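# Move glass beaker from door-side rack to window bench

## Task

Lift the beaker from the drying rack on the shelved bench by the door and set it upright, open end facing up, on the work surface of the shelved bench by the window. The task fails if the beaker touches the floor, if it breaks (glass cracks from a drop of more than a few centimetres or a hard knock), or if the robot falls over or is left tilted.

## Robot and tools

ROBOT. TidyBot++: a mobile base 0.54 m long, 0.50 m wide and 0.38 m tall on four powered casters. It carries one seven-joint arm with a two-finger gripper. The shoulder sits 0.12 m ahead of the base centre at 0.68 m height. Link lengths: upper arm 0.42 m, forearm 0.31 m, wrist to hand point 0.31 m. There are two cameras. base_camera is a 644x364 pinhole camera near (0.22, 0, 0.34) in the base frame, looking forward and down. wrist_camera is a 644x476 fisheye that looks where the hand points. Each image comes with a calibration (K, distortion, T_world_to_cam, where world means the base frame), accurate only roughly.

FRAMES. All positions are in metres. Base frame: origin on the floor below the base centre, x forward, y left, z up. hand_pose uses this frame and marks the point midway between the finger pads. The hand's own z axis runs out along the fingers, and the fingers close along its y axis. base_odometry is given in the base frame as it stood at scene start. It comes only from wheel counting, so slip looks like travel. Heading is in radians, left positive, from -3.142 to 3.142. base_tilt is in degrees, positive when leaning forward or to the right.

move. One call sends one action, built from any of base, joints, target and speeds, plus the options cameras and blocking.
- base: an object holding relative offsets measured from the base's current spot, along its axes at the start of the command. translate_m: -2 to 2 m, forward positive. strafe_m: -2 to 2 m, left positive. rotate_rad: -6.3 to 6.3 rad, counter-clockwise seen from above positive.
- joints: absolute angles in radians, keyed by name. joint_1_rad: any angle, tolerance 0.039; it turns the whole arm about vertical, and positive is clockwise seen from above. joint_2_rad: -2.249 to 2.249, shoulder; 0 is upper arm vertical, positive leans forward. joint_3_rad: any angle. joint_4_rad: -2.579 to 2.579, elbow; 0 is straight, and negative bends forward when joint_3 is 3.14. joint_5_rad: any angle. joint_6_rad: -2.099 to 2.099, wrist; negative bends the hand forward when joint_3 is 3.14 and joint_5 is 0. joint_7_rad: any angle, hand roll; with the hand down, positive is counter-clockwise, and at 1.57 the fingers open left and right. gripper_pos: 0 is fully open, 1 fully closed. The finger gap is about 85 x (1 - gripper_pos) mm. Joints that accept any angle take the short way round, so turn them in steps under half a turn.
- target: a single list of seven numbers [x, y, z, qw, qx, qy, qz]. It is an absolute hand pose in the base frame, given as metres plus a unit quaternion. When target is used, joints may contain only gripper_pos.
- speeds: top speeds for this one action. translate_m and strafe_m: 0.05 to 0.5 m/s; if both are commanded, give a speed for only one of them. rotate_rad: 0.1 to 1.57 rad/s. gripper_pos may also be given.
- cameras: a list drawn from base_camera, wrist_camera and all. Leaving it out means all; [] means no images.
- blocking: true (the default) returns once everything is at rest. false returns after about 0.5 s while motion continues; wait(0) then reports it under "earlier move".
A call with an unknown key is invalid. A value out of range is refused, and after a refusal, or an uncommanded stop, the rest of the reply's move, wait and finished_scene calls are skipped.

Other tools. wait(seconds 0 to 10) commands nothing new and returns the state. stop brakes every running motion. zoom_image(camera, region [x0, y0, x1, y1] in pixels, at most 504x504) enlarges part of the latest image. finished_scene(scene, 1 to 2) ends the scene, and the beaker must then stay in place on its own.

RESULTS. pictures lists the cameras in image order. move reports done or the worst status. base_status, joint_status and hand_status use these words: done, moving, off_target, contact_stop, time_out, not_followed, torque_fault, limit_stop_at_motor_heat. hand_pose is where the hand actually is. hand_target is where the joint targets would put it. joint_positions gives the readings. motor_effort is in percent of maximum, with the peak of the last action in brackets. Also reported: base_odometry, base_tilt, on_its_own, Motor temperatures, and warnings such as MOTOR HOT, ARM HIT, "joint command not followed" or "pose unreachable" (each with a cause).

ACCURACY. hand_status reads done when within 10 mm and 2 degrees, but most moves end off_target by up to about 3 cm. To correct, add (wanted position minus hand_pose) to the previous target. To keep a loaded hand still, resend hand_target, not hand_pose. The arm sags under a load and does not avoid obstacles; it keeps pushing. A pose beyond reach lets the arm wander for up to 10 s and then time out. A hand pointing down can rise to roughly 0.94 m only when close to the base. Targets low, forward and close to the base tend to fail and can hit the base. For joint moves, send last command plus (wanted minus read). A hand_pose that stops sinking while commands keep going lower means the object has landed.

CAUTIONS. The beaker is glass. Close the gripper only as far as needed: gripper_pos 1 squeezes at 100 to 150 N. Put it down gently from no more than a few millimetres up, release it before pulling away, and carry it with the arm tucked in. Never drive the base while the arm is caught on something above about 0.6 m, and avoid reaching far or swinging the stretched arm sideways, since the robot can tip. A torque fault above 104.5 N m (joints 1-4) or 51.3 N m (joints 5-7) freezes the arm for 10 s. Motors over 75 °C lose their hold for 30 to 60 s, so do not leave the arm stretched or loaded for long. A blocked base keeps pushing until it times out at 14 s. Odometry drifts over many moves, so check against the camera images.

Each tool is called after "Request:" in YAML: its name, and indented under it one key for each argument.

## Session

Request:
move:
  cameras: ["wrist_camera", "base_camera"]

Scene clock: 0.00 s.
Motor temperatures (°C): [30 32 27 32 34 35 38]
base_odometry: x=+0.000 y=+0.000 heading=+0.000
base_tilt: forward=+0.2 right=-0.1
base_status: not commanded
joint_positions: joint_1_rad=-0.008 joint_2_rad=-0.340 joint_3_rad=+3.114 joint_4_rad=-2.532 joint_5_rad=+0.013 joint_6_rad=-0.863 joint_7_rad=+1.551 gripper_pos=+0.000
joint_status: not commanded
motor_effort: joint_1_rad=+0 joint_2_rad=-2 joint_3_rad=+1 joint_4_rad=+12 joint_5_rad=+1 joint_6_rad=+0 joint_7_rad=-1
hand_pose: x=+0.2609 y=+0.0021 z=+0.5853 quat_wxyz=(+0.009, +0.999, +0.011, +0.043) (m; base frame)
hand_target: x=+0.2613 y=+0.0022 z=+0.5856 quat_wxyz=(+0.009, +0.999, +0.011, +0.044) (m; base frame)
hand_status: not commanded
pictures: base_camera, wrist_camera
camera_calibration:
wrist_camera: T_world_to_cam=[[0.0327105, -0.997969, 0.054654, -0.0479988], [-0.997324, -0.0361692, -0.0635417, 0.347954], [0.0653895, -0.0524292, -0.996482, 0.700787], [0, 0, 0, 1]] pos_world=[0.302768, 0.00142563, 0.723055]

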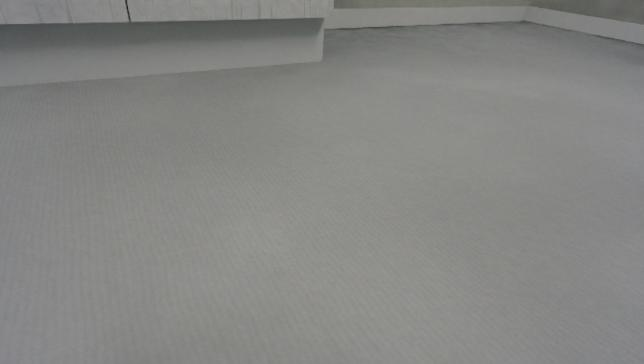

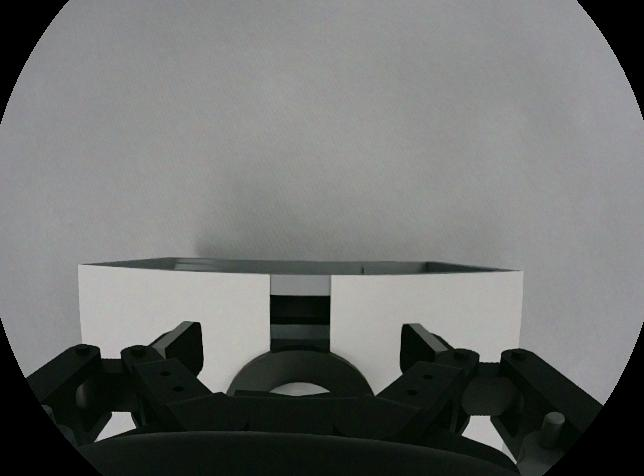

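Request:
move:
  joints: {"joint_6_rad": 0.6}
  cameras: ["wrist_camera"]

Scene clock: 5.43 s.
Motor temperatures (°C): [30 32 27 32 34 35 38]
move: done
base_odometry: x=+0.000 y=+0.000 heading=+0.000
base_tilt: forward=+0.1 right=+0.0
base_status: not commanded
joint_positions: joint_1_rad=-0.008 joint_2_rad=-0.340 joint_3_rad=+3.114 joint_4_rad=-2.533 joint_5_rad=+0.013 joint_6_rad=+0.561 joint_7_rad=+1.551 gripper_pos=+0.000
joint_status: all done
motor_effort: joint_1_rad=+0(1) joint_2_rad=-6(6) joint_3_rad=+1(1) joint_4_rad=+16(17) joint_5_rad=+1(2) joint_6_rad=+8(9) joint_7_rad=-1(2)
hand_pose: x=+0.5441 y=+0.0197 z=+0.8761 quat_wxyz=(-0.014, +0.728, +0.015, +0.685) (m; base frame)
hand_target: x=+0.5449 y=+0.0199 z=+0.8893 quat_wxyz=(-0.014, +0.714, +0.015, +0.700) (m; base frame)
hand_status: not commanded
pictures: wrist_camera
camera_calibration:
wrist_camera: T_world_to_cam=[[0.00566976, -0.999847, 0.0165199, -0.00752009], [-0.0834744, -0.0169357, -0.996366, 0.9692], [0.996494, 0.00427017, -0.0835577, -0.334622], [0, 0, 0, 1]] pos_world=[0.414395, 0.010324, 0.937842]

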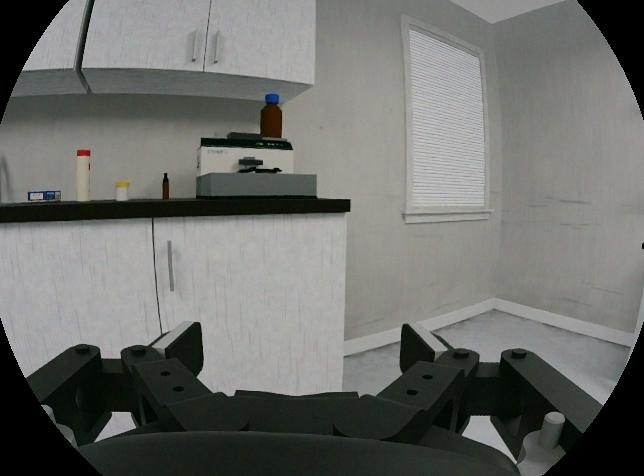

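Request:
move:
  base: {"rotate_rad": -1.5}
  cameras: ["wrist_camera", "base_camera"]

Scene clock: 8.77 s.
Motor temperatures (°C): [30 32 27 32 34 35 38]
move: done
base_odometry: x=+0.000 y=+0.000 heading=-1.500
base_tilt: forward=+0.1 right=+0.0
base_status: done
joint_positions: joint_1_rad=-0.008 joint_2_rad=-0.340 joint_3_rad=+3.115 joint_4_rad=-2.533 joint_5_rad=+0.013 joint_6_rad=+0.561 joint_7_rad=+1.551 gripper_pos=+0.000
joint_status: not commanded
motor_effort: joint_1_rad=+0(2) joint_2_rad=-6(7) joint_3_rad=+1(2) joint_4_rad=+16(17) joint_5_rad=+1(1) joint_6_rad=+8(8) joint_7_rad=-1(2)
hand_pose: x=+0.5441 y=+0.0192 z=+0.8762 quat_wxyz=(-0.013, +0.728, +0.014, +0.685) (m; base frame)
hand_target: x=+0.5449 y=+0.0199 z=+0.8893 quat_wxyz=(-0.014, +0.714, +0.015, +0.700) (m; base frame)
hand_status: not commanded
pictures: base_camera, wrist_camera
camera_calibration:
wrist_camera: T_world_to_cam=[[0.00481153, -0.999857, 0.0162115, -0.00720688], [-0.0833698, -0.0165564, -0.996381, 0.96919], [0.996507, 0.00344257, -0.0834376, -0.334743], [0, 0, 0, 1]] pos_world=[0.414409, 0.00999279, 0.93787]

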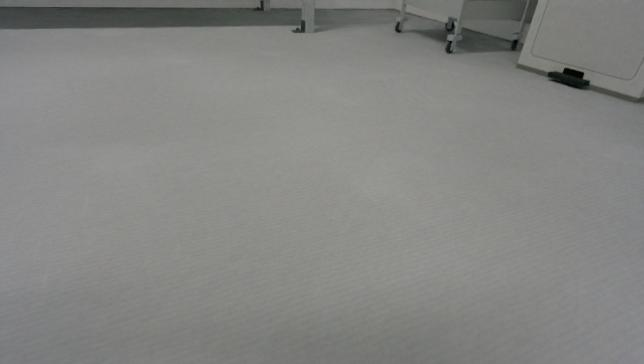

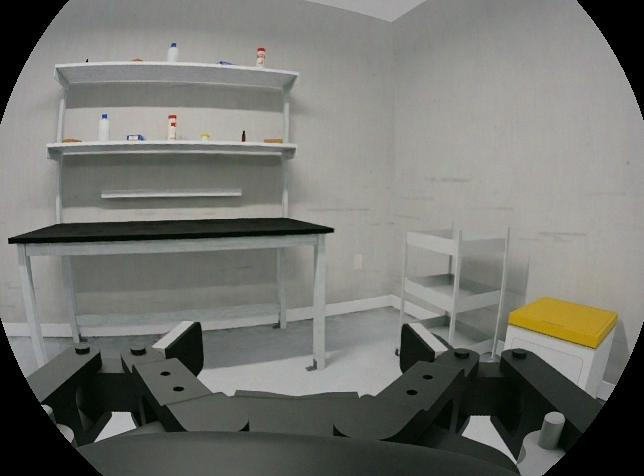

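Request:
move:
  base: {"rotate_rad": -1.5}
  cameras: ["wrist_camera", "base_camera"]

Scene clock: 12.47 s.
Motor temperatures (°C): [30 32 27 32 34 35 38]
move: done
base_odometry: x=+0.000 y=+0.000 heading=-2.999
base_tilt: forward=+0.2 right=+0.0
base_status: done
joint_positions: joint_1_rad=-0.008 joint_2_rad=-0.340 joint_3_rad=+3.115 joint_4_rad=-2.533 joint_5_rad=+0.013 joint_6_rad=+0.561 joint_7_rad=+1.551 gripper_pos=+0.000
joint_status: not commanded
motor_effort: joint_1_rad=+0(2) joint_2_rad=-6(7) joint_3_rad=+1(2) joint_4_rad=+16(17) joint_5_rad=+1(1) joint_6_rad=+8(8) joint_7_rad=-1(3)
hand_pose: x=+0.5442 y=+0.0190 z=+0.8762 quat_wxyz=(-0.013, +0.728, +0.014, +0.685) (m; base frame)
hand_target: x=+0.5449 y=+0.0199 z=+0.8893 quat_wxyz=(-0.014, +0.714, +0.015, +0.700) (m; base frame)
hand_status: not commanded
pictures: base_camera, wrist_camera
camera_calibration:
wrist_camera: T_world_to_cam=[[0.00428527, -0.999862, 0.0160252, -0.00701722], [-0.0833799, -0.0163268, -0.996384, 0.969196], [0.996509, 0.0029336, -0.0834384, -0.334748], [0, 0, 0, 1]] pos_world=[0.414421, 0.00978963, 0.937873]

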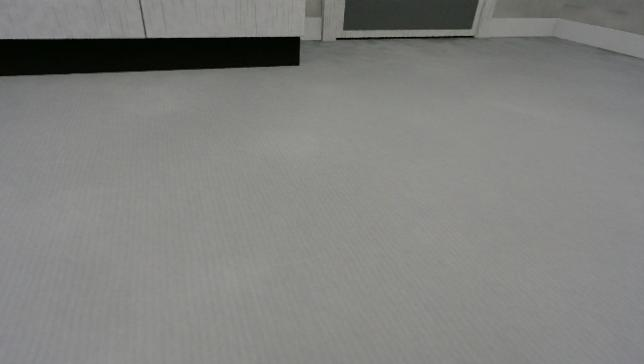

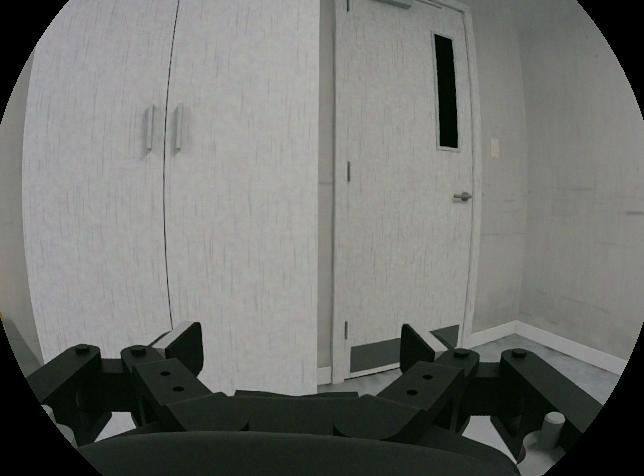

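Request:
move:
  base: {"rotate_rad": -1.4}
  cameras: ["wrist_camera", "base_camera"]

Scene clock: 15.47 s.
Motor temperatures (°C): [30 32 27 32 34 35 38]
move: done
base_odometry: x=+0.000 y=+0.000 heading=+1.884
base_tilt: forward=+0.1 right=-0.1
base_status: done
joint_positions: joint_1_rad=-0.008 joint_2_rad=-0.340 joint_3_rad=+3.116 joint_4_rad=-2.533 joint_5_rad=+0.013 joint_6_rad=+0.561 joint_7_rad=+1.551 gripper_pos=+0.000
joint_status: not commanded
motor_effort: joint_1_rad=+0(2) joint_2_rad=-6(7) joint_3_rad=+1(2) joint_4_rad=+16(17) joint_5_rad=+1(2) joint_6_rad=+8(8) joint_7_rad=-1(2)
hand_pose: x=+0.5442 y=+0.0188 z=+0.8762 quat_wxyz=(-0.013, +0.728, +0.014, +0.685) (m; base frame)
hand_target: x=+0.5449 y=+0.0199 z=+0.8893 quat_wxyz=(-0.014, +0.714, +0.015, +0.700) (m; base frame)
hand_status: not commanded
pictures: base_camera, wrist_camera
camera_calibration:
wrist_camera: T_world_to_cam=[[0.0039254, -0.999866, 0.0158955, -0.00688557], [-0.0833261, -0.0161674, -0.996391, 0.969191], [0.996515, 0.00258672, -0.0833784, -0.334807], [0, 0, 0, 1]] pos_world=[0.414426, 0.00965073, 0.937887]

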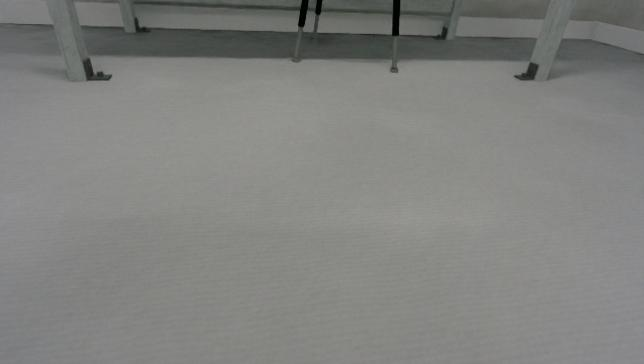

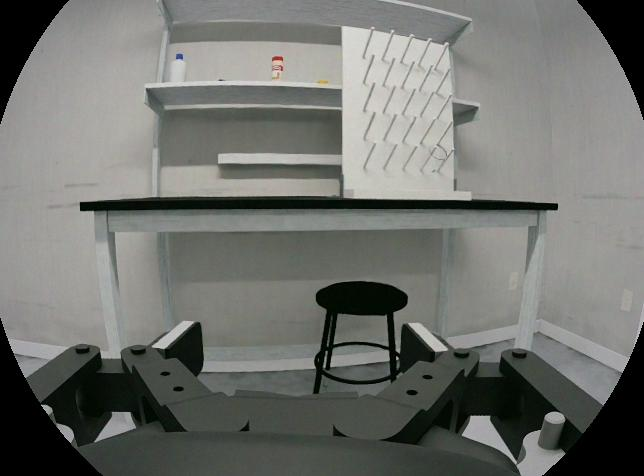

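Request:
zoom_image:
  camera: "wrist_camera"
  region: [330, 20, 490, 210]

Scaled by 2.653.

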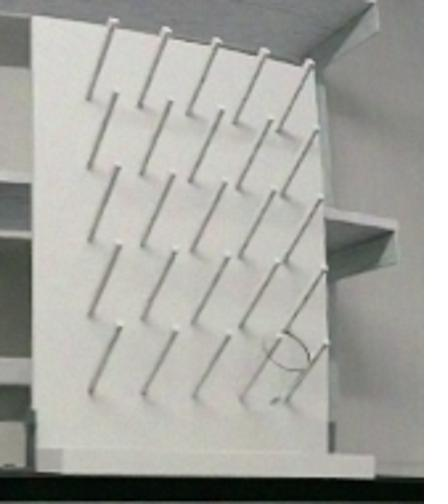

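Request:
zoom_image:
  camera: "base_camera"
  region: [0, 0, 200, 110]

Request:
zoom_image:
  camera: "base_camera"
  region: [270, 0, 644, 110]

Scaled by 2.520.

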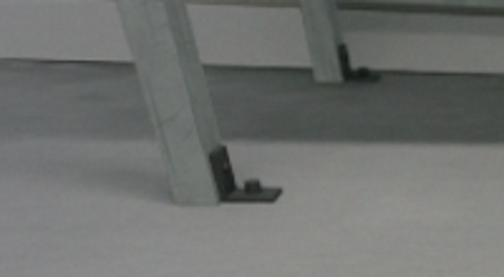

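Scaled by 1.348.

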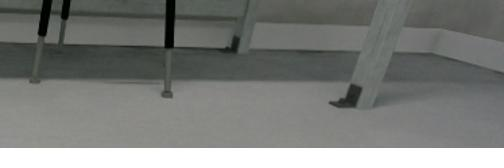

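Request:
move:
  base: {"translate_m": 0.563, "strafe_m": -0.561, "rotate_rad": 0.185}
  joints: {"joint_1_rad": 0.0, "joint_2_rad": -0.0655, "joint_3_rad": 3.1416, "joint_4_rad": -1.763, "joint_5_rad": 0.0, "joint_6_rad": 0.127, "joint_7_rad": 1.5708}
  cameras: ["wrist_camera", "base_camera"]

Scene clock: 177.10 s.
Motor temperatures (°C): [29 31 27 32 34 36 38]
move: done
base_odometry: x=+0.360 y=+0.709 heading=+2.069
base_tilt: forward=+0.1 right=+0.0
base_status: done
joint_positions: joint_1_rad=-0.008 joint_2_rad=-0.075 joint_3_rad=+3.136 joint_4_rad=-1.792 joint_5_rad=+0.013 joint_6_rad=+0.179 joint_7_rad=+1.551 gripper_pos=+0.000
joint_status: all done
motor_effort: joint_1_rad=+0(3) joint_2_rad=-17(18) joint_3_rad=+1(3) joint_4_rad=+19(20) joint_5_rad=+1(2) joint_6_rad=+8(9) joint_7_rad=-2(3)
hand_pose: x=+0.7096 y=+0.0101 z=+1.0654 quat_wxyz=(-0.008, +0.696, +0.003, +0.718) (m; base frame)
hand_target: x=+0.7146 y=+0.0014 z=+1.0620 quat_wxyz=(+0.000, +0.707, +0.000, +0.707) (m; base frame)
hand_status: not commanded
pictures: base_camera, wrist_camera
camera_calibration:
wrist_camera: T_world_to_cam=[[-0.0199747, -0.999778, 0.00674526, 0.00747559], [0.00916512, -0.00692943, -0.999934, 1.10938], [0.999758, -0.0199115, 0.00930149, -0.584688], [0, 0, 0, 1]] pos_world=[0.574528, 0.00351927, 1.11469]

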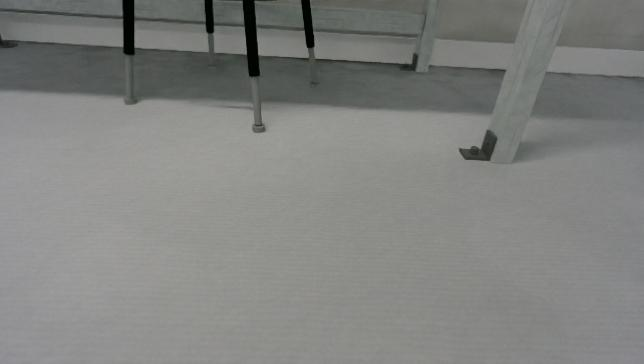

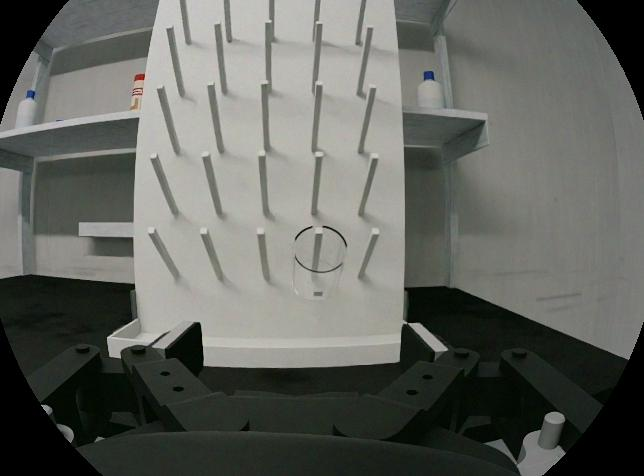

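Request:
zoom_image:
  camera: "wrist_camera"
  region: [240, 200, 410, 340]

Scaled by 2.965.

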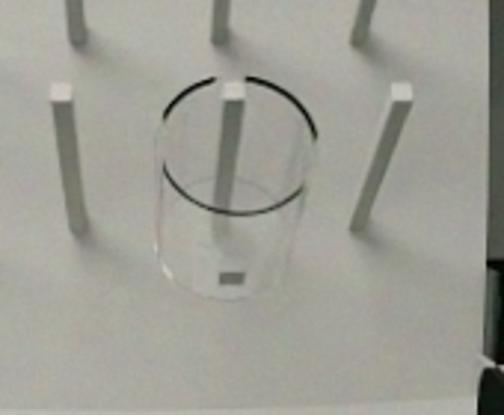

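Request:
move:
  base: {"translate_m": 0.23, "strafe_m": -0.038, "rotate_rad": 0.03}
  speeds: {"translate_m": 0.2}
  cameras: ["wrist_camera", "base_camera"]

Scene clock: 282.00 s.
Motor temperatures (°C): [29 32 27 33 34 35 38]
move: done
base_odometry: x=+0.284 y=+0.929 heading=+2.099
base_tilt: forward=+0.2 right=+0.0
base_status: done
joint_positions: joint_1_rad=-0.008 joint_2_rad=-0.068 joint_3_rad=+3.137 joint_4_rad=-1.791 joint_5_rad=+0.013 joint_6_rad=+0.176 joint_7_rad=+1.551 gripper_pos=+0.000
joint_status: not commanded
motor_effort: joint_1_rad=+0(2) joint_2_rad=-17(19) joint_3_rad=+0(2) joint_4_rad=+19(20) joint_5_rad=+1(1) joint_6_rad=+8(9) joint_7_rad=-1(2)
hand_pose: x=+0.7123 y=+0.0094 z=+1.0613 quat_wxyz=(-0.007, +0.699, +0.003, +0.715) (m; base frame)
hand_target: x=+0.7146 y=+0.0014 z=+1.0620 quat_wxyz=(+0.000, +0.707, +0.000, +0.707) (m; base frame)
hand_status: not commanded
pictures: base_camera, wrist_camera
camera_calibration:
wrist_camera: T_world_to_cam=[[-0.0211226, -0.999753, 0.00690949, 0.00748925], [0.00117373, -0.00693582, -0.999975, 1.11102], [0.999776, -0.0211139, 0.00131995, -0.578855], [0, 0, 0, 1]] pos_world=[0.57758, 0.00297136, 1.11171]

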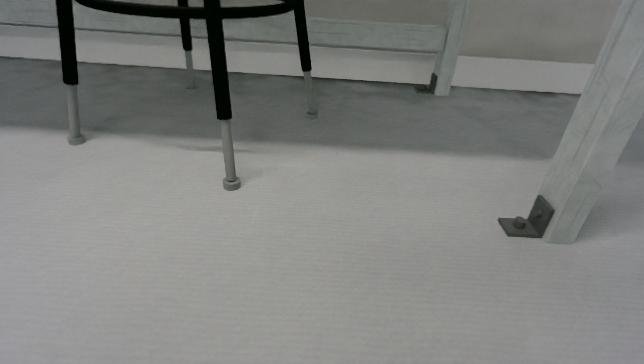

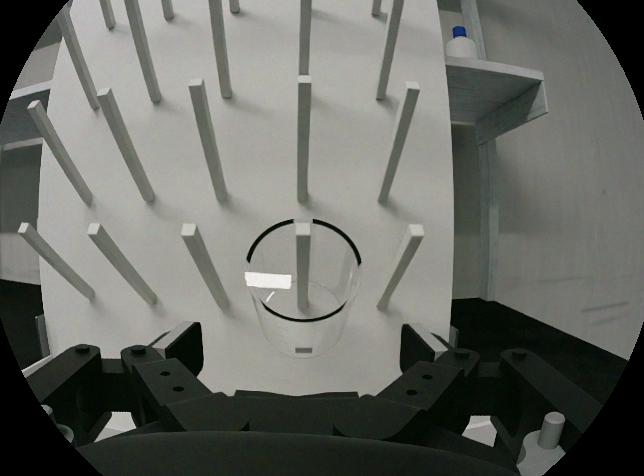

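Request:
move:
  base: {"translate_m": 0.098}
  speeds: {"translate_m": 0.1}
  cameras: ["wrist_camera"]

Scene clock: 298.87 s.
Motor temperatures (°C): [29 32 27 34 34 35 38]
move: done
base_odometry: x=+0.234 y=+1.014 heading=+2.099
base_tilt: forward=+0.1 right=+0.0
base_status: done
joint_positions: joint_1_rad=-0.008 joint_2_rad=-0.065 joint_3_rad=+3.137 joint_4_rad=-1.791 joint_5_rad=+0.013 joint_6_rad=+0.176 joint_7_rad=+1.551 gripper_pos=+0.000
joint_status: not commanded
motor_effort: joint_1_rad=+0(1) joint_2_rad=-17(19) joint_3_rad=+0(1) joint_4_rad=+19(20) joint_5_rad=+1(1) joint_6_rad=+8(8) joint_7_rad=-2(2)
hand_pose: x=+0.7134 y=+0.0094 z=+1.0596 quat_wxyz=(-0.007, +0.700, +0.003, +0.714) (m; base frame)
hand_target: x=+0.7146 y=+0.0014 z=+1.0620 quat_wxyz=(+0.000, +0.707, +0.000, +0.707) (m; base frame)
hand_status: not commanded
pictures: wrist_camera
camera_calibration:
wrist_camera: T_world_to_cam=[[-0.0211075, -0.999753, 0.00699875, 0.00742675], [-0.00189931, -0.0069602, -0.999974, 1.11154], [0.999775, -0.0211203, -0.00175193, -0.576752], [0, 0, 0, 1]] pos_world=[0.578891, 0.00298028, 1.11045]

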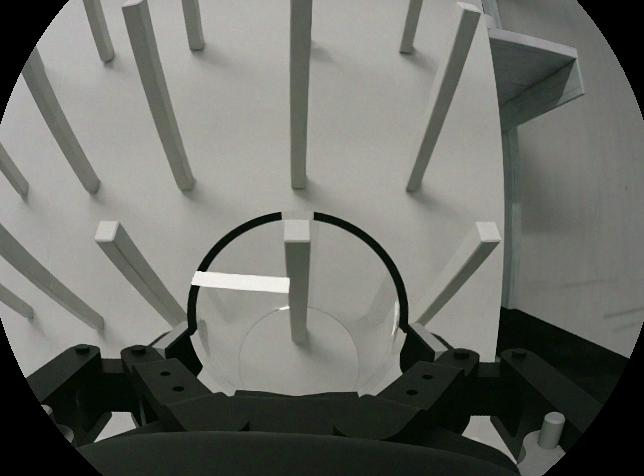

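Request:
move:
  joints: {"gripper_pos": 0.25}
  cameras: ["wrist_camera"]

Request:
move:
  joints: {"gripper_pos": 0.32}
  cameras: ["wrist_camera"]

Scene clock: 305.90 s.
Motor temperatures (°C): [29 32 27 34 34 35 38]
move: done
base_odometry: x=+0.234 y=+1.014 heading=+2.099
base_tilt: forward=+0.1 right=+0.0
base_status: not commanded
joint_positions: joint_1_rad=-0.008 joint_2_rad=-0.066 joint_3_rad=+3.137 joint_4_rad=-1.790 joint_5_rad=+0.013 joint_6_rad=+0.176 joint_7_rad=+1.551 gripper_pos=+0.230
joint_status: all done
motor_effort: joint_1_rad=-1(1) joint_2_rad=-16(17) joint_3_rad=+0(1) joint_4_rad=+19(20) joint_5_rad=+1(1) joint_6_rad=+8(8) joint_7_rad=-2(2)
hand_pose: x=+0.7131 y=+0.0094 z=+1.0602 quat_wxyz=(-0.007, +0.699, +0.003, +0.715) (m; base frame)
hand_target: x=+0.7146 y=+0.0014 z=+1.0620 quat_wxyz=(+0.000, +0.707, +0.000, +0.707) (m; base frame)
hand_status: not commanded
pictures: wrist_camera
camera_calibration:
wrist_camera: T_world_to_cam=[[-0.0211162, -0.999753, 0.00697723, 0.00744172], [-0.0011143, -0.00695525, -0.999975, 1.11152], [0.999776, -0.0211235, -0.000967152, -0.577259], [0, 0, 0, 1]] pos_world=[0.578525, 0.00297707, 1.11088]

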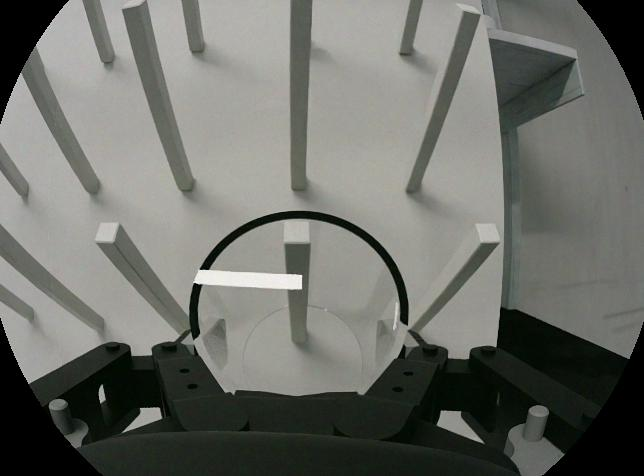

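Scene clock: 306.37 s.
Motor temperatures (°C): [29 32 27 34 34 35 38]
move: off_target
base_odometry: x=+0.234 y=+1.014 heading=+2.099
base_tilt: forward=+0.1 right=+0.0
base_status: not commanded
joint_positions: joint_1_rad=-0.008 joint_2_rad=-0.066 joint_3_rad=+3.137 joint_4_rad=-1.790 joint_5_rad=+0.013 joint_6_rad=+0.176 joint_7_rad=+1.551 gripper_pos=+0.233
joint_status: gripper_pos off_target (ended at +0.233, target +0.320)
motor_effort: joint_1_rad=+1(1) joint_2_rad=-16(16) joint_3_rad=+1(1) joint_4_rad=+19(20) joint_5_rad=+1(1) joint_6_rad=+8(8) joint_7_rad=-1(2)
hand_pose: x=+0.7131 y=+0.0094 z=+1.0602 quat_wxyz=(-0.007, +0.699, +0.003, +0.715) (m; base frame)
hand_target: x=+0.7146 y=+0.0014 z=+1.0620 quat_wxyz=(+0.000, +0.707, +0.000, +0.707) (m; base frame)
hand_status: not commanded
pictures: wrist_camera
camera_calibration:
wrist_camera: T_world_to_cam=[[-0.0211162, -0.999753, 0.00697723, 0.00744172], [-0.0011143, -0.00695525, -0.999975, 1.11152], [0.999776, -0.0211235, -0.000967152, -0.577259], [0, 0, 0, 1]] pos_world=[0.578525, 0.00297707, 1.11088]

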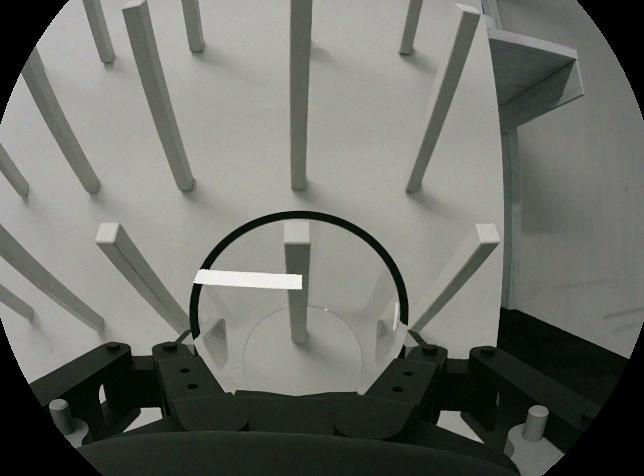

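Request:
move:
  joints: {"joint_1_rad": 0.0, "joint_2_rad": -0.0712, "joint_3_rad": 3.1416, "joint_4_rad": -1.7032, "joint_5_rad": 0.0, "joint_6_rad": 0.0614, "joint_7_rad": 1.5708}
  cameras: ["wrist_camera"]

Scene clock: 325.57 s.
Motor temperatures (°C): [29 32 27 34 34 35 38]
move: done
base_odometry: x=+0.234 y=+1.014 heading=+2.099
base_tilt: forward=+0.2 right=+0.0
base_status: not commanded
joint_positions: joint_1_rad=-0.008 joint_2_rad=-0.066 joint_3_rad=+3.137 joint_4_rad=-1.738 joint_5_rad=+0.013 joint_6_rad=+0.104 joint_7_rad=+1.551 gripper_pos=+0.233
joint_status: all done
motor_effort: joint_1_rad=+1(1) joint_2_rad=-18(19) joint_3_rad=+1(2) joint_4_rad=+20(21) joint_5_rad=+1(1) joint_6_rad=+9(10) joint_7_rad=-2(2)
hand_pose: x=+0.7153 y=+0.0091 z=+1.0702 quat_wxyz=(-0.007, +0.706, +0.003, +0.708) (m; base frame)
hand_target: x=+0.7141 y=+0.0013 z=+1.0823 quat_wxyz=(+0.000, +0.707, +0.000, +0.707) (m; base frame)
hand_status: not commanded
pictures: wrist_camera
camera_calibration:
wrist_camera: T_world_to_cam=[[-0.02191, -0.99973, 0.00775987, 0.00688678], [-0.0208114, -0.00730398, -0.999757, 1.13545], [0.999543, -0.0220662, -0.0206457, -0.558191], [0, 0, 0, 1]] pos_world=[0.581717, 0.00286104, 1.12359]

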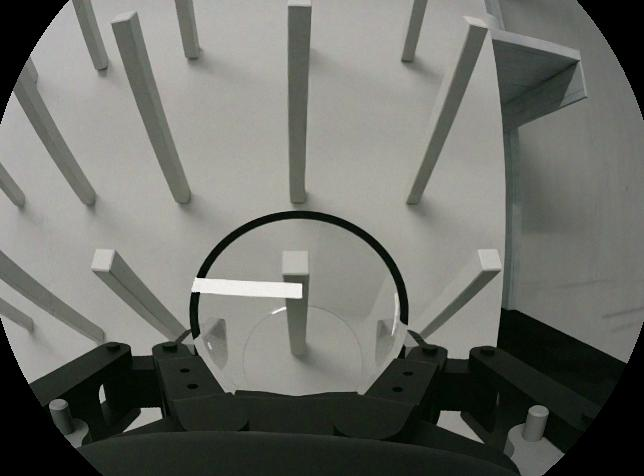

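Request:
move:
  joints: {"joint_1_rad": 0.0, "joint_2_rad": -0.165, "joint_3_rad": 3.1416, "joint_4_rad": -1.647, "joint_5_rad": 0.0, "joint_6_rad": -0.067, "joint_7_rad": 1.5708}
  cameras: ["wrist_camera"]

Scene clock: 333.90 s.
Motor temperatures (°C): [29 32 27 34 34 35 38]
move: done
base_odometry: x=+0.234 y=+1.014 heading=+2.099
base_tilt: forward=+0.2 right=+0.0
base_status: not commanded
joint_positions: joint_1_rad=-0.008 joint_2_rad=-0.152 joint_3_rad=+3.137 joint_4_rad=-1.679 joint_5_rad=+0.013 joint_6_rad=-0.023 joint_7_rad=+1.551 gripper_pos=+0.234
joint_status: all done
motor_effort: joint_1_rad=+0(1) joint_2_rad=-15(20) joint_3_rad=+1(2) joint_4_rad=+20(22) joint_5_rad=+0(2) joint_6_rad=+9(10) joint_7_rad=-2(3)
hand_pose: x=+0.6804 y=+0.0084 z=+1.1179 quat_wxyz=(-0.006, +0.700, +0.002, +0.714) (m; base frame)
hand_target: x=+0.6742 y=+0.0013 z=+1.1315 quat_wxyz=(+0.000, +0.699, +0.000, +0.715) (m; base frame)
hand_status: not commanded
pictures: wrist_camera
camera_calibration:
wrist_camera: T_world_to_cam=[[-0.0237508, -0.999689, 0.0075495, 0.00646371], [-0.0019818, -0.00750453, -0.99997, 1.16974], [0.999716, -0.0237651, -0.00180295, -0.543521], [0, 0, 0, 1]] pos_world=[0.545838, 0.00232325, 1.16868]

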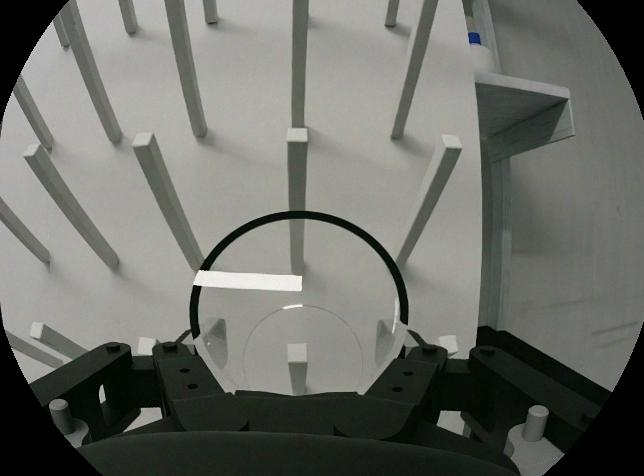

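Request:
move:
  joints: {"joint_1_rad": 0.0, "joint_2_rad": -0.265, "joint_3_rad": 3.1416, "joint_4_rad": -1.587, "joint_5_rad": 0.0, "joint_6_rad": -0.22, "joint_7_rad": 1.5708}
  cameras: ["wrist_camera"]

Scene clock: 339.67 s.
Motor temperatures (°C): [29 32 27 34 34 35 38]
move: done
base_odometry: x=+0.234 y=+1.014 heading=+2.099
base_tilt: forward=+0.1 right=+0.0
base_status: not commanded
joint_positions: joint_1_rad=-0.008 joint_2_rad=-0.256 joint_3_rad=+3.137 joint_4_rad=-1.618 joint_5_rad=+0.013 joint_6_rad=-0.175 joint_7_rad=+1.551 gripper_pos=+0.234
joint_status: all done
motor_effort: joint_1_rad=-1(2) joint_2_rad=-12(18) joint_3_rad=+1(2) joint_4_rad=+21(23) joint_5_rad=+1(2) joint_6_rad=+9(10) joint_7_rad=-1(2)
hand_pose: x=+0.6309 y=+0.0073 z=+1.1643 quat_wxyz=(-0.005, +0.695, +0.002, +0.719) (m; base frame)
hand_target: x=+0.6246 y=+0.0013 z=+1.1743 quat_wxyz=(+0.000, +0.697, +0.000, +0.717) (m; base frame)
hand_status: not commanded
pictures: wrist_camera
camera_calibration:
wrist_camera: T_world_to_cam=[[-0.0259149, -0.999637, 0.00730643, 0.00557924], [0.0106069, -0.00758343, -0.999915, 1.2081], [0.999608, -0.0258352, 0.0107996, -0.508603], [0, 0, 0, 1]] pos_world=[0.495734, 0.0015989, 1.21345]

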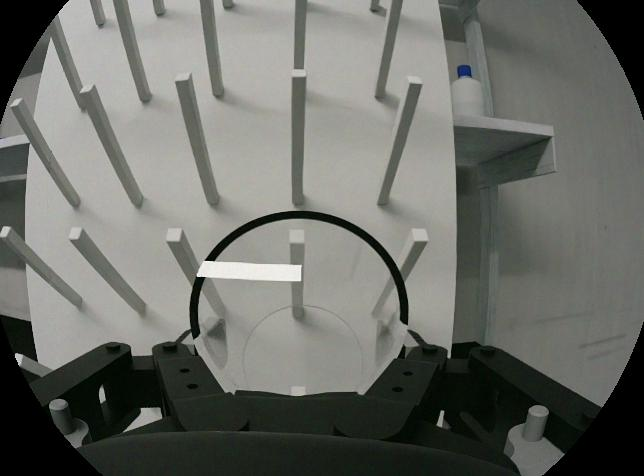

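Request:
move:
  base: {"translate_m": -0.3}
  speeds: {"translate_m": 0.25}
  cameras: ["wrist_camera"]

Scene clock: 374.33 s.
Motor temperatures (°C): [29 32 26 34 34 35 38]
move: done
base_odometry: x=+0.386 y=+0.755 heading=+2.099
base_tilt: forward=+0.1 right=+0.0
base_status: done
joint_positions: joint_1_rad=-0.008 joint_2_rad=-0.262 joint_3_rad=+3.138 joint_4_rad=-1.618 joint_5_rad=+0.013 joint_6_rad=-0.177 joint_7_rad=+1.551 gripper_pos=+0.234
joint_status: not commanded
motor_effort: joint_1_rad=+0(1) joint_2_rad=-11(15) joint_3_rad=+1(2) joint_4_rad=+20(21) joint_5_rad=+1(1) joint_6_rad=+9(10) joint_7_rad=-1(2)
hand_pose: x=+0.6283 y=+0.0067 z=+1.1667 quat_wxyz=(-0.005, +0.694, +0.001, +0.720) (m; base frame)
hand_target: x=+0.6246 y=+0.0013 z=+1.1743 quat_wxyz=(+0.000, +0.697, +0.000, +0.717) (m; base frame)
hand_status: not commanded
pictures: wrist_camera
camera_calibration:
wrist_camera: T_world_to_cam=[[-0.0268738, -0.999615, 0.00693262, 0.00592654], [0.0145692, -0.00732605, -0.999867, 1.20794], [0.999533, -0.0267692, 0.0147605, -0.510621], [0, 0, 0, 1]] pos_world=[0.492943, 0.00110476, 1.21528]

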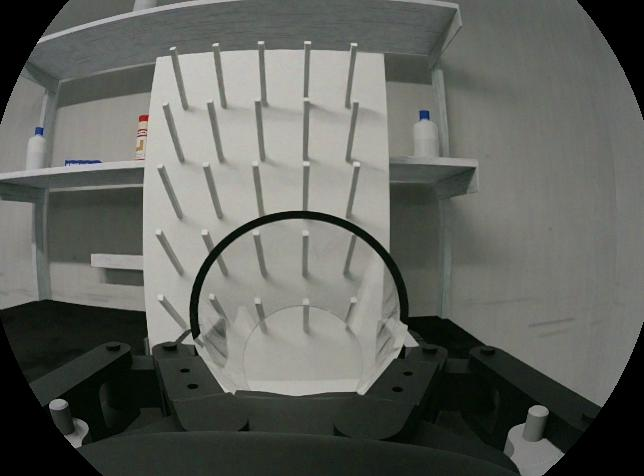

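Request:
move:
  base: {"translate_m": -1.507, "strafe_m": 0.676, "rotate_rad": 3.1766}
  joints: {"joint_1_rad": 0.0, "joint_2_rad": 0.018, "joint_3_rad": 3.1416, "joint_4_rad": -1.377, "joint_5_rad": 0.0, "joint_6_rad": -1.013, "joint_7_rad": 1.5708}
  speeds: {"translate_m": 0.4, "rotate_rad": 0.8}
  cameras: ["all"]

Scene clock: 445.77 s.
Motor temperatures (°C): [29 32 26 34 34 35 38]
move: done
base_odometry: x=+0.562 y=-0.888 heading=-1.007
base_tilt: forward=+0.2 right=+0.0
base_status: done
joint_positions: joint_1_rad=-0.007 joint_2_rad=+0.029 joint_3_rad=+3.142 joint_4_rad=-1.411 joint_5_rad=+0.013 joint_6_rad=-0.971 joint_7_rad=+1.551 gripper_pos=+0.234
joint_status: all done
motor_effort: joint_1_rad=+0(2) joint_2_rad=-19(24) joint_3_rad=+1(2) joint_4_rad=+19(21) joint_5_rad=+1(2) joint_6_rad=+6(9) joint_7_rad=-1(3)
hand_pose: x=+0.6506 y=+0.0018 z=+0.9118 quat_wxyz=(+0.002, +0.934, -0.004, +0.358) (m; base frame)
hand_target: x=+0.6445 y=+0.0013 z=+0.9263 quat_wxyz=(+0.000, +0.933, +0.000, +0.359) (m; base frame)
hand_status: not commanded
pictures: base_camera, wrist_camera
camera_calibration:
wrist_camera: T_world_to_cam=[[-0.0223189, -0.999115, 0.0356611, -0.0258274], [-0.759413, -0.0062566, -0.650578, 1.13777], [0.650225, -0.0416017, -0.758601, 0.403196], [0, 0, 0, 1]] pos_world=[0.601294, -0.00191234, 1.047]

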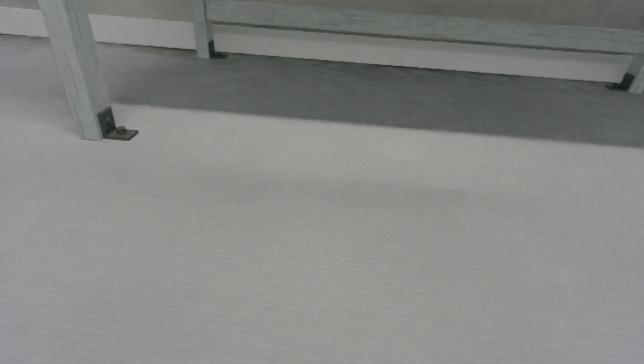

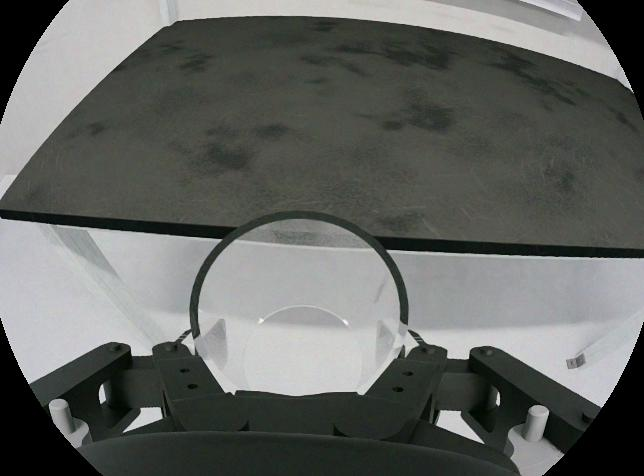

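Request:
zoom_image:
  camera: "wrist_camera"
  region: [150, 180, 450, 420]

Request:
zoom_image:
  camera: "wrist_camera"
  region: [0, 160, 220, 320]

Request:
zoom_image:
  camera: "wrist_camera"
  region: [380, 160, 640, 340]

Request:
zoom_image:
  camera: "base_camera"
  region: [0, 0, 644, 182]

Scaled by 1.680.

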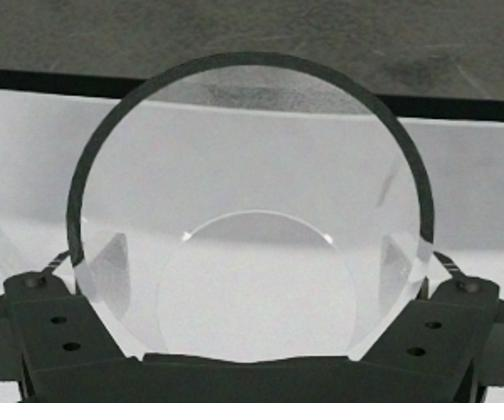

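Scaled by 2.291.

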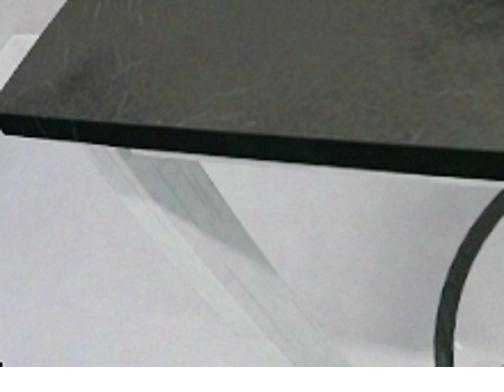

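Scaled by 1.938.

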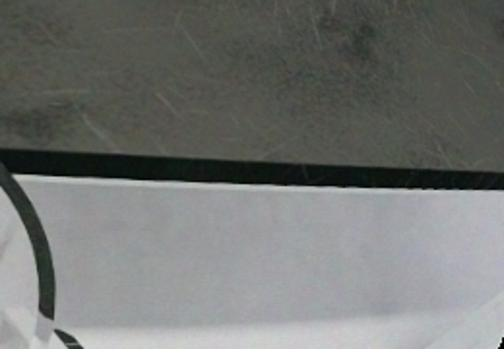

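Region (0, 0, 644, 182) is 644x182 pixels. A region can be at most 504 by 504 pixels.

Request:
zoom_image:
  camera: "wrist_camera"
  region: [230, 280, 380, 410]

Request:
zoom_image:
  camera: "wrist_camera"
  region: [170, 200, 300, 340]

Request:
zoom_image:
  camera: "wrist_camera"
  region: [290, 200, 420, 340]

Scaled by 3.360.

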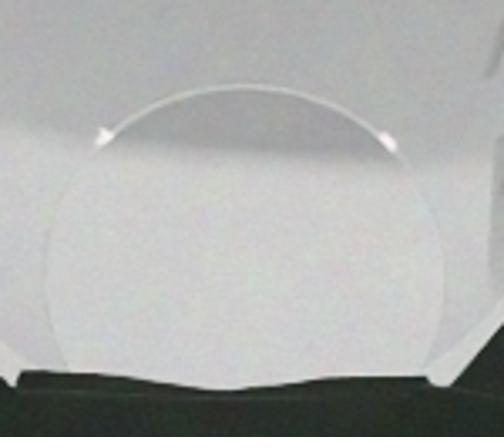

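Scaled by 3.600.

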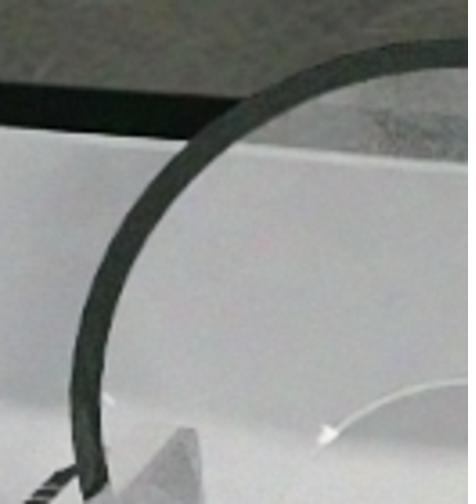

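Scaled by 3.600.

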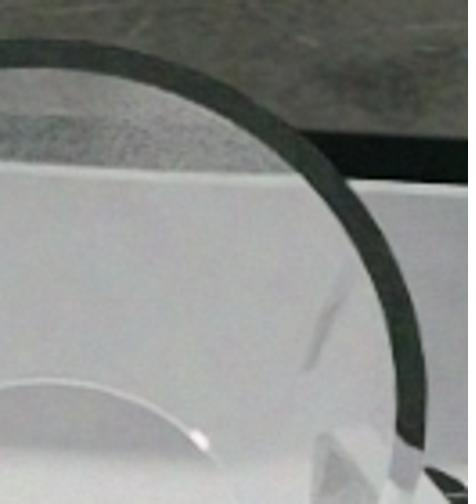

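Request:
move:
  base: {"translate_m": 0.255, "strafe_m": -0.018, "rotate_rad": -0.072}
  joints: {"joint_1_rad": 0.0, "joint_2_rad": 0.075, "joint_3_rad": 3.1416, "joint_4_rad": -1.225, "joint_5_rad": 0.0, "joint_6_rad": -1.234, "joint_7_rad": 1.5708}
  speeds: {"translate_m": 0.25, "rotate_rad": 0.3}
  cameras: ["all"]

Scene clock: 555.53 s.
Motor temperatures (°C): [29 32 26 34 34 35 38]
move: done
base_odometry: x=+0.683 y=-1.113 heading=-1.080
base_tilt: forward=+0.2 right=+0.0
base_status: done
joint_positions: joint_1_rad=-0.001 joint_2_rad=+0.077 joint_3_rad=+3.145 joint_4_rad=-1.257 joint_5_rad=+0.013 joint_6_rad=-1.192 joint_7_rad=+1.551 gripper_pos=+0.234
joint_status: all done
motor_effort: joint_1_rad=-1(4) joint_2_rad=-20(23) joint_3_rad=+0(3) joint_4_rad=+18(20) joint_5_rad=+1(4) joint_6_rad=+4(7) joint_7_rad=-1(3)
hand_pose: x=+0.6368 y=-0.0037 z=+0.9209 quat_wxyz=(+0.004, +0.953, -0.010, +0.303) (m; base frame)
hand_target: x=+0.6312 y=+0.0014 z=+0.9299 quat_wxyz=(+0.000, +0.954, +0.000, +0.299) (m; base frame)
hand_status: not commanded
pictures: base_camera, wrist_camera
camera_calibration:
wrist_camera: T_world_to_cam=[[-0.0306766, -0.998778, 0.0387521, -0.0295042], [-0.829353, 0.00379509, -0.558712, 1.09319], [0.557882, -0.0492785, -0.828456, 0.541899], [0, 0, 0, 1]] pos_world=[0.603423, -0.00691291, 1.06086]

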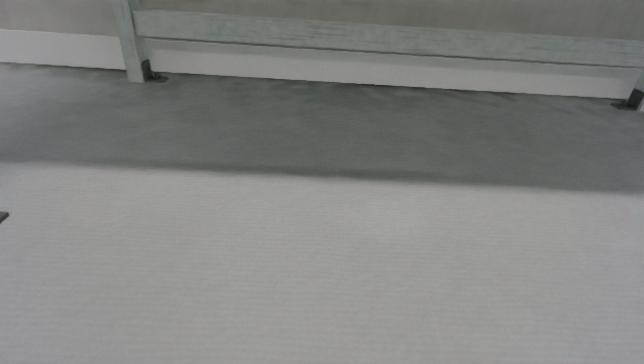

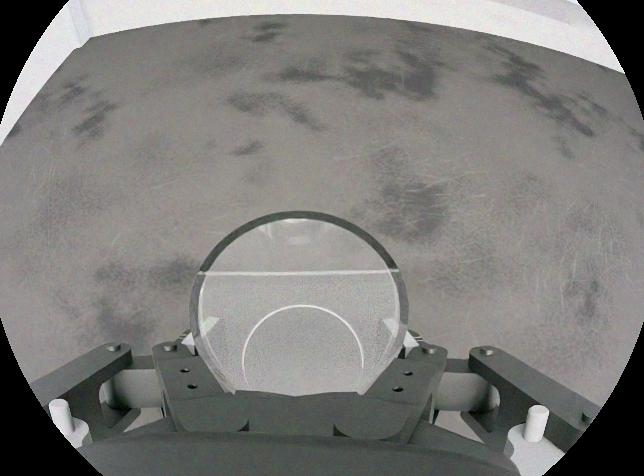

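Request:
zoom_image:
  camera: "wrist_camera"
  region: [170, 200, 430, 400]

Request:
zoom_image:
  camera: "wrist_camera"
  region: [0, 330, 240, 476]

Scaled by 1.938.

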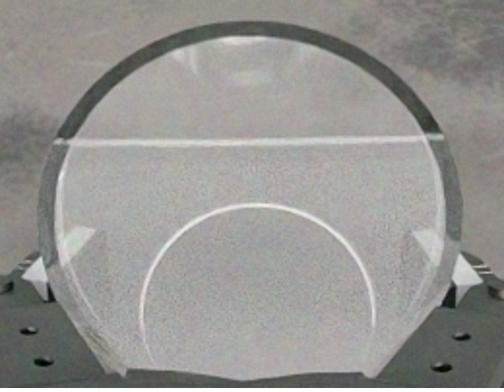

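Scaled by 2.100.

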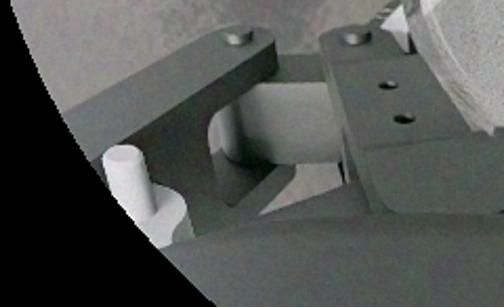

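Request:
move:
  joints: {"joint_1_rad": 0.0, "joint_2_rad": 0.075, "joint_3_rad": 3.1416, "joint_4_rad": -1.41, "joint_5_rad": 0.0, "joint_6_rad": -1.055, "joint_7_rad": 1.5708}
  cameras: ["wrist_camera"]

Scene clock: 580.17 s.
Motor temperatures (°C): [29 32 26 34 34 35 38]
move: done
base_odometry: x=+0.683 y=-1.113 heading=-1.080
base_tilt: forward=+0.2 right=+0.0
base_status: not commanded
joint_positions: joint_1_rad=-0.001 joint_2_rad=+0.078 joint_3_rad=+3.145 joint_4_rad=-1.405 joint_5_rad=+0.013 joint_6_rad=-1.099 joint_7_rad=+1.551 gripper_pos=+0.234
joint_status: all done
motor_effort: joint_1_rad=+0(2) joint_2_rad=-20(22) joint_3_rad=+1(2) joint_4_rad=+17(20) joint_5_rad=+1(2) joint_6_rad=+4(5) joint_7_rad=-2(3)
hand_pose: x=+0.6299 y=-0.0036 z=+0.8651 quat_wxyz=(+0.004, +0.961, -0.009, +0.276) (m; base frame)
hand_target: x=+0.6399 y=+0.0014 z=+0.8717 quat_wxyz=(+0.000, +0.955, +0.000, +0.296) (m; base frame)
hand_status: not commanded
pictures: wrist_camera
camera_calibration:
wrist_camera: T_world_to_cam=[[-0.0272683, -0.99881, 0.0404315, -0.0309962], [-0.859478, 0.00277266, -0.511165, 1.03414], [0.510444, -0.0486886, -0.858531, 0.555437], [0, 0, 0, 1]] pos_world=[0.604456, -0.00678319, 1.00673]

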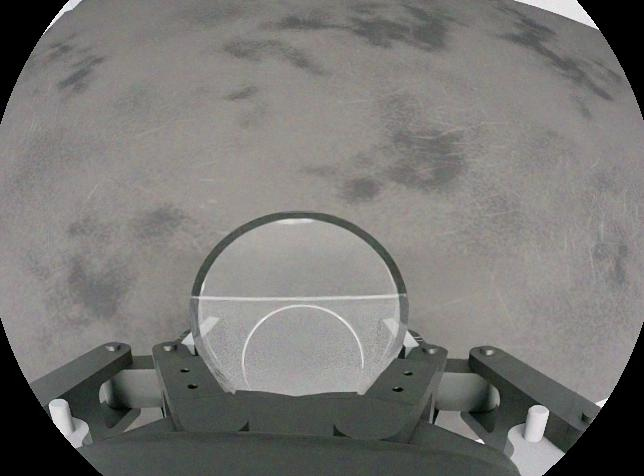

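Request:
zoom_image:
  camera: "wrist_camera"
  region: [200, 40, 500, 210]

Request:
move:
  joints: {"joint_1_rad": 0.0, "joint_2_rad": 0.075, "joint_3_rad": 3.1416, "joint_4_rad": -1.515, "joint_5_rad": 0.0, "joint_6_rad": -0.913, "joint_7_rad": 1.5708}
  cameras: ["wrist_camera"]

Request:
zoom_image:
  camera: "wrist_camera"
  region: [200, 20, 500, 190]

Scaled by 1.680.

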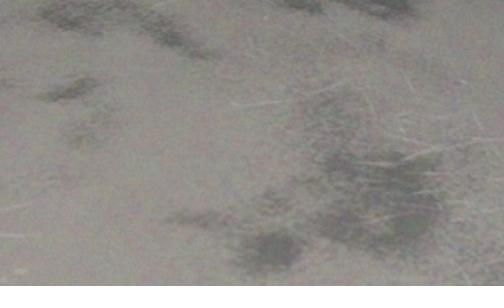

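Scene clock: 594.63 s.
Motor temperatures (°C): [29 32 26 34 34 35 38]
move: done
base_odometry: x=+0.683 y=-1.113 heading=-1.080
base_tilt: forward=+0.2 right=-0.1
base_status: not commanded
joint_positions: joint_1_rad=-0.001 joint_2_rad=+0.078 joint_3_rad=+3.145 joint_4_rad=-1.510 joint_5_rad=+0.013 joint_6_rad=-0.958 joint_7_rad=+1.551 gripper_pos=+0.234
joint_status: all done
motor_effort: joint_1_rad=-1(1) joint_2_rad=-21(22) joint_3_rad=+0(2) joint_4_rad=+18(19) joint_5_rad=+1(2) joint_6_rad=+5(5) joint_7_rad=-1(2)
hand_pose: x=+0.6406 y=-0.0033 z=+0.8384 quat_wxyz=(+0.004, +0.956, -0.008, +0.294) (m; base frame)
hand_target: x=+0.6504 y=+0.0014 z=+0.8454 quat_wxyz=(+0.000, +0.949, +0.000, +0.314) (m; base frame)
hand_status: not commanded
pictures: wrist_camera
camera_calibration:
wrist_camera: T_world_to_cam=[[-0.026867, -0.998854, 0.0396075, -0.0289319], [-0.840292, 0.00110486, -0.542134, 1.04335], [0.541469, -0.0478473, -0.839358, 0.491147], [0, 0, 0, 1]] pos_world=[0.609999, -0.00655139, 0.979028]

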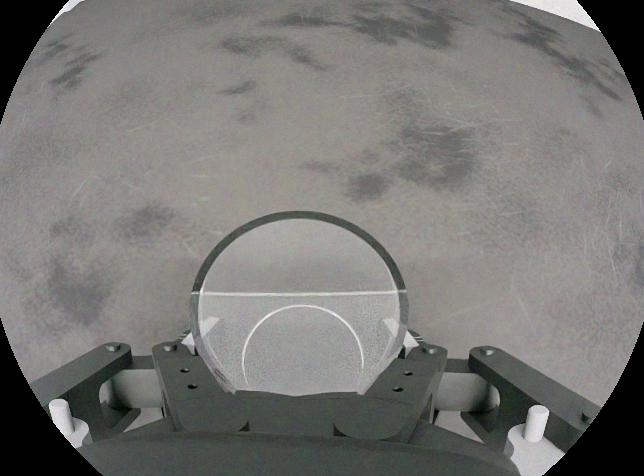

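Scaled by 1.680.

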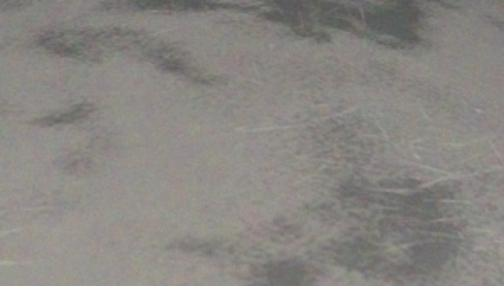

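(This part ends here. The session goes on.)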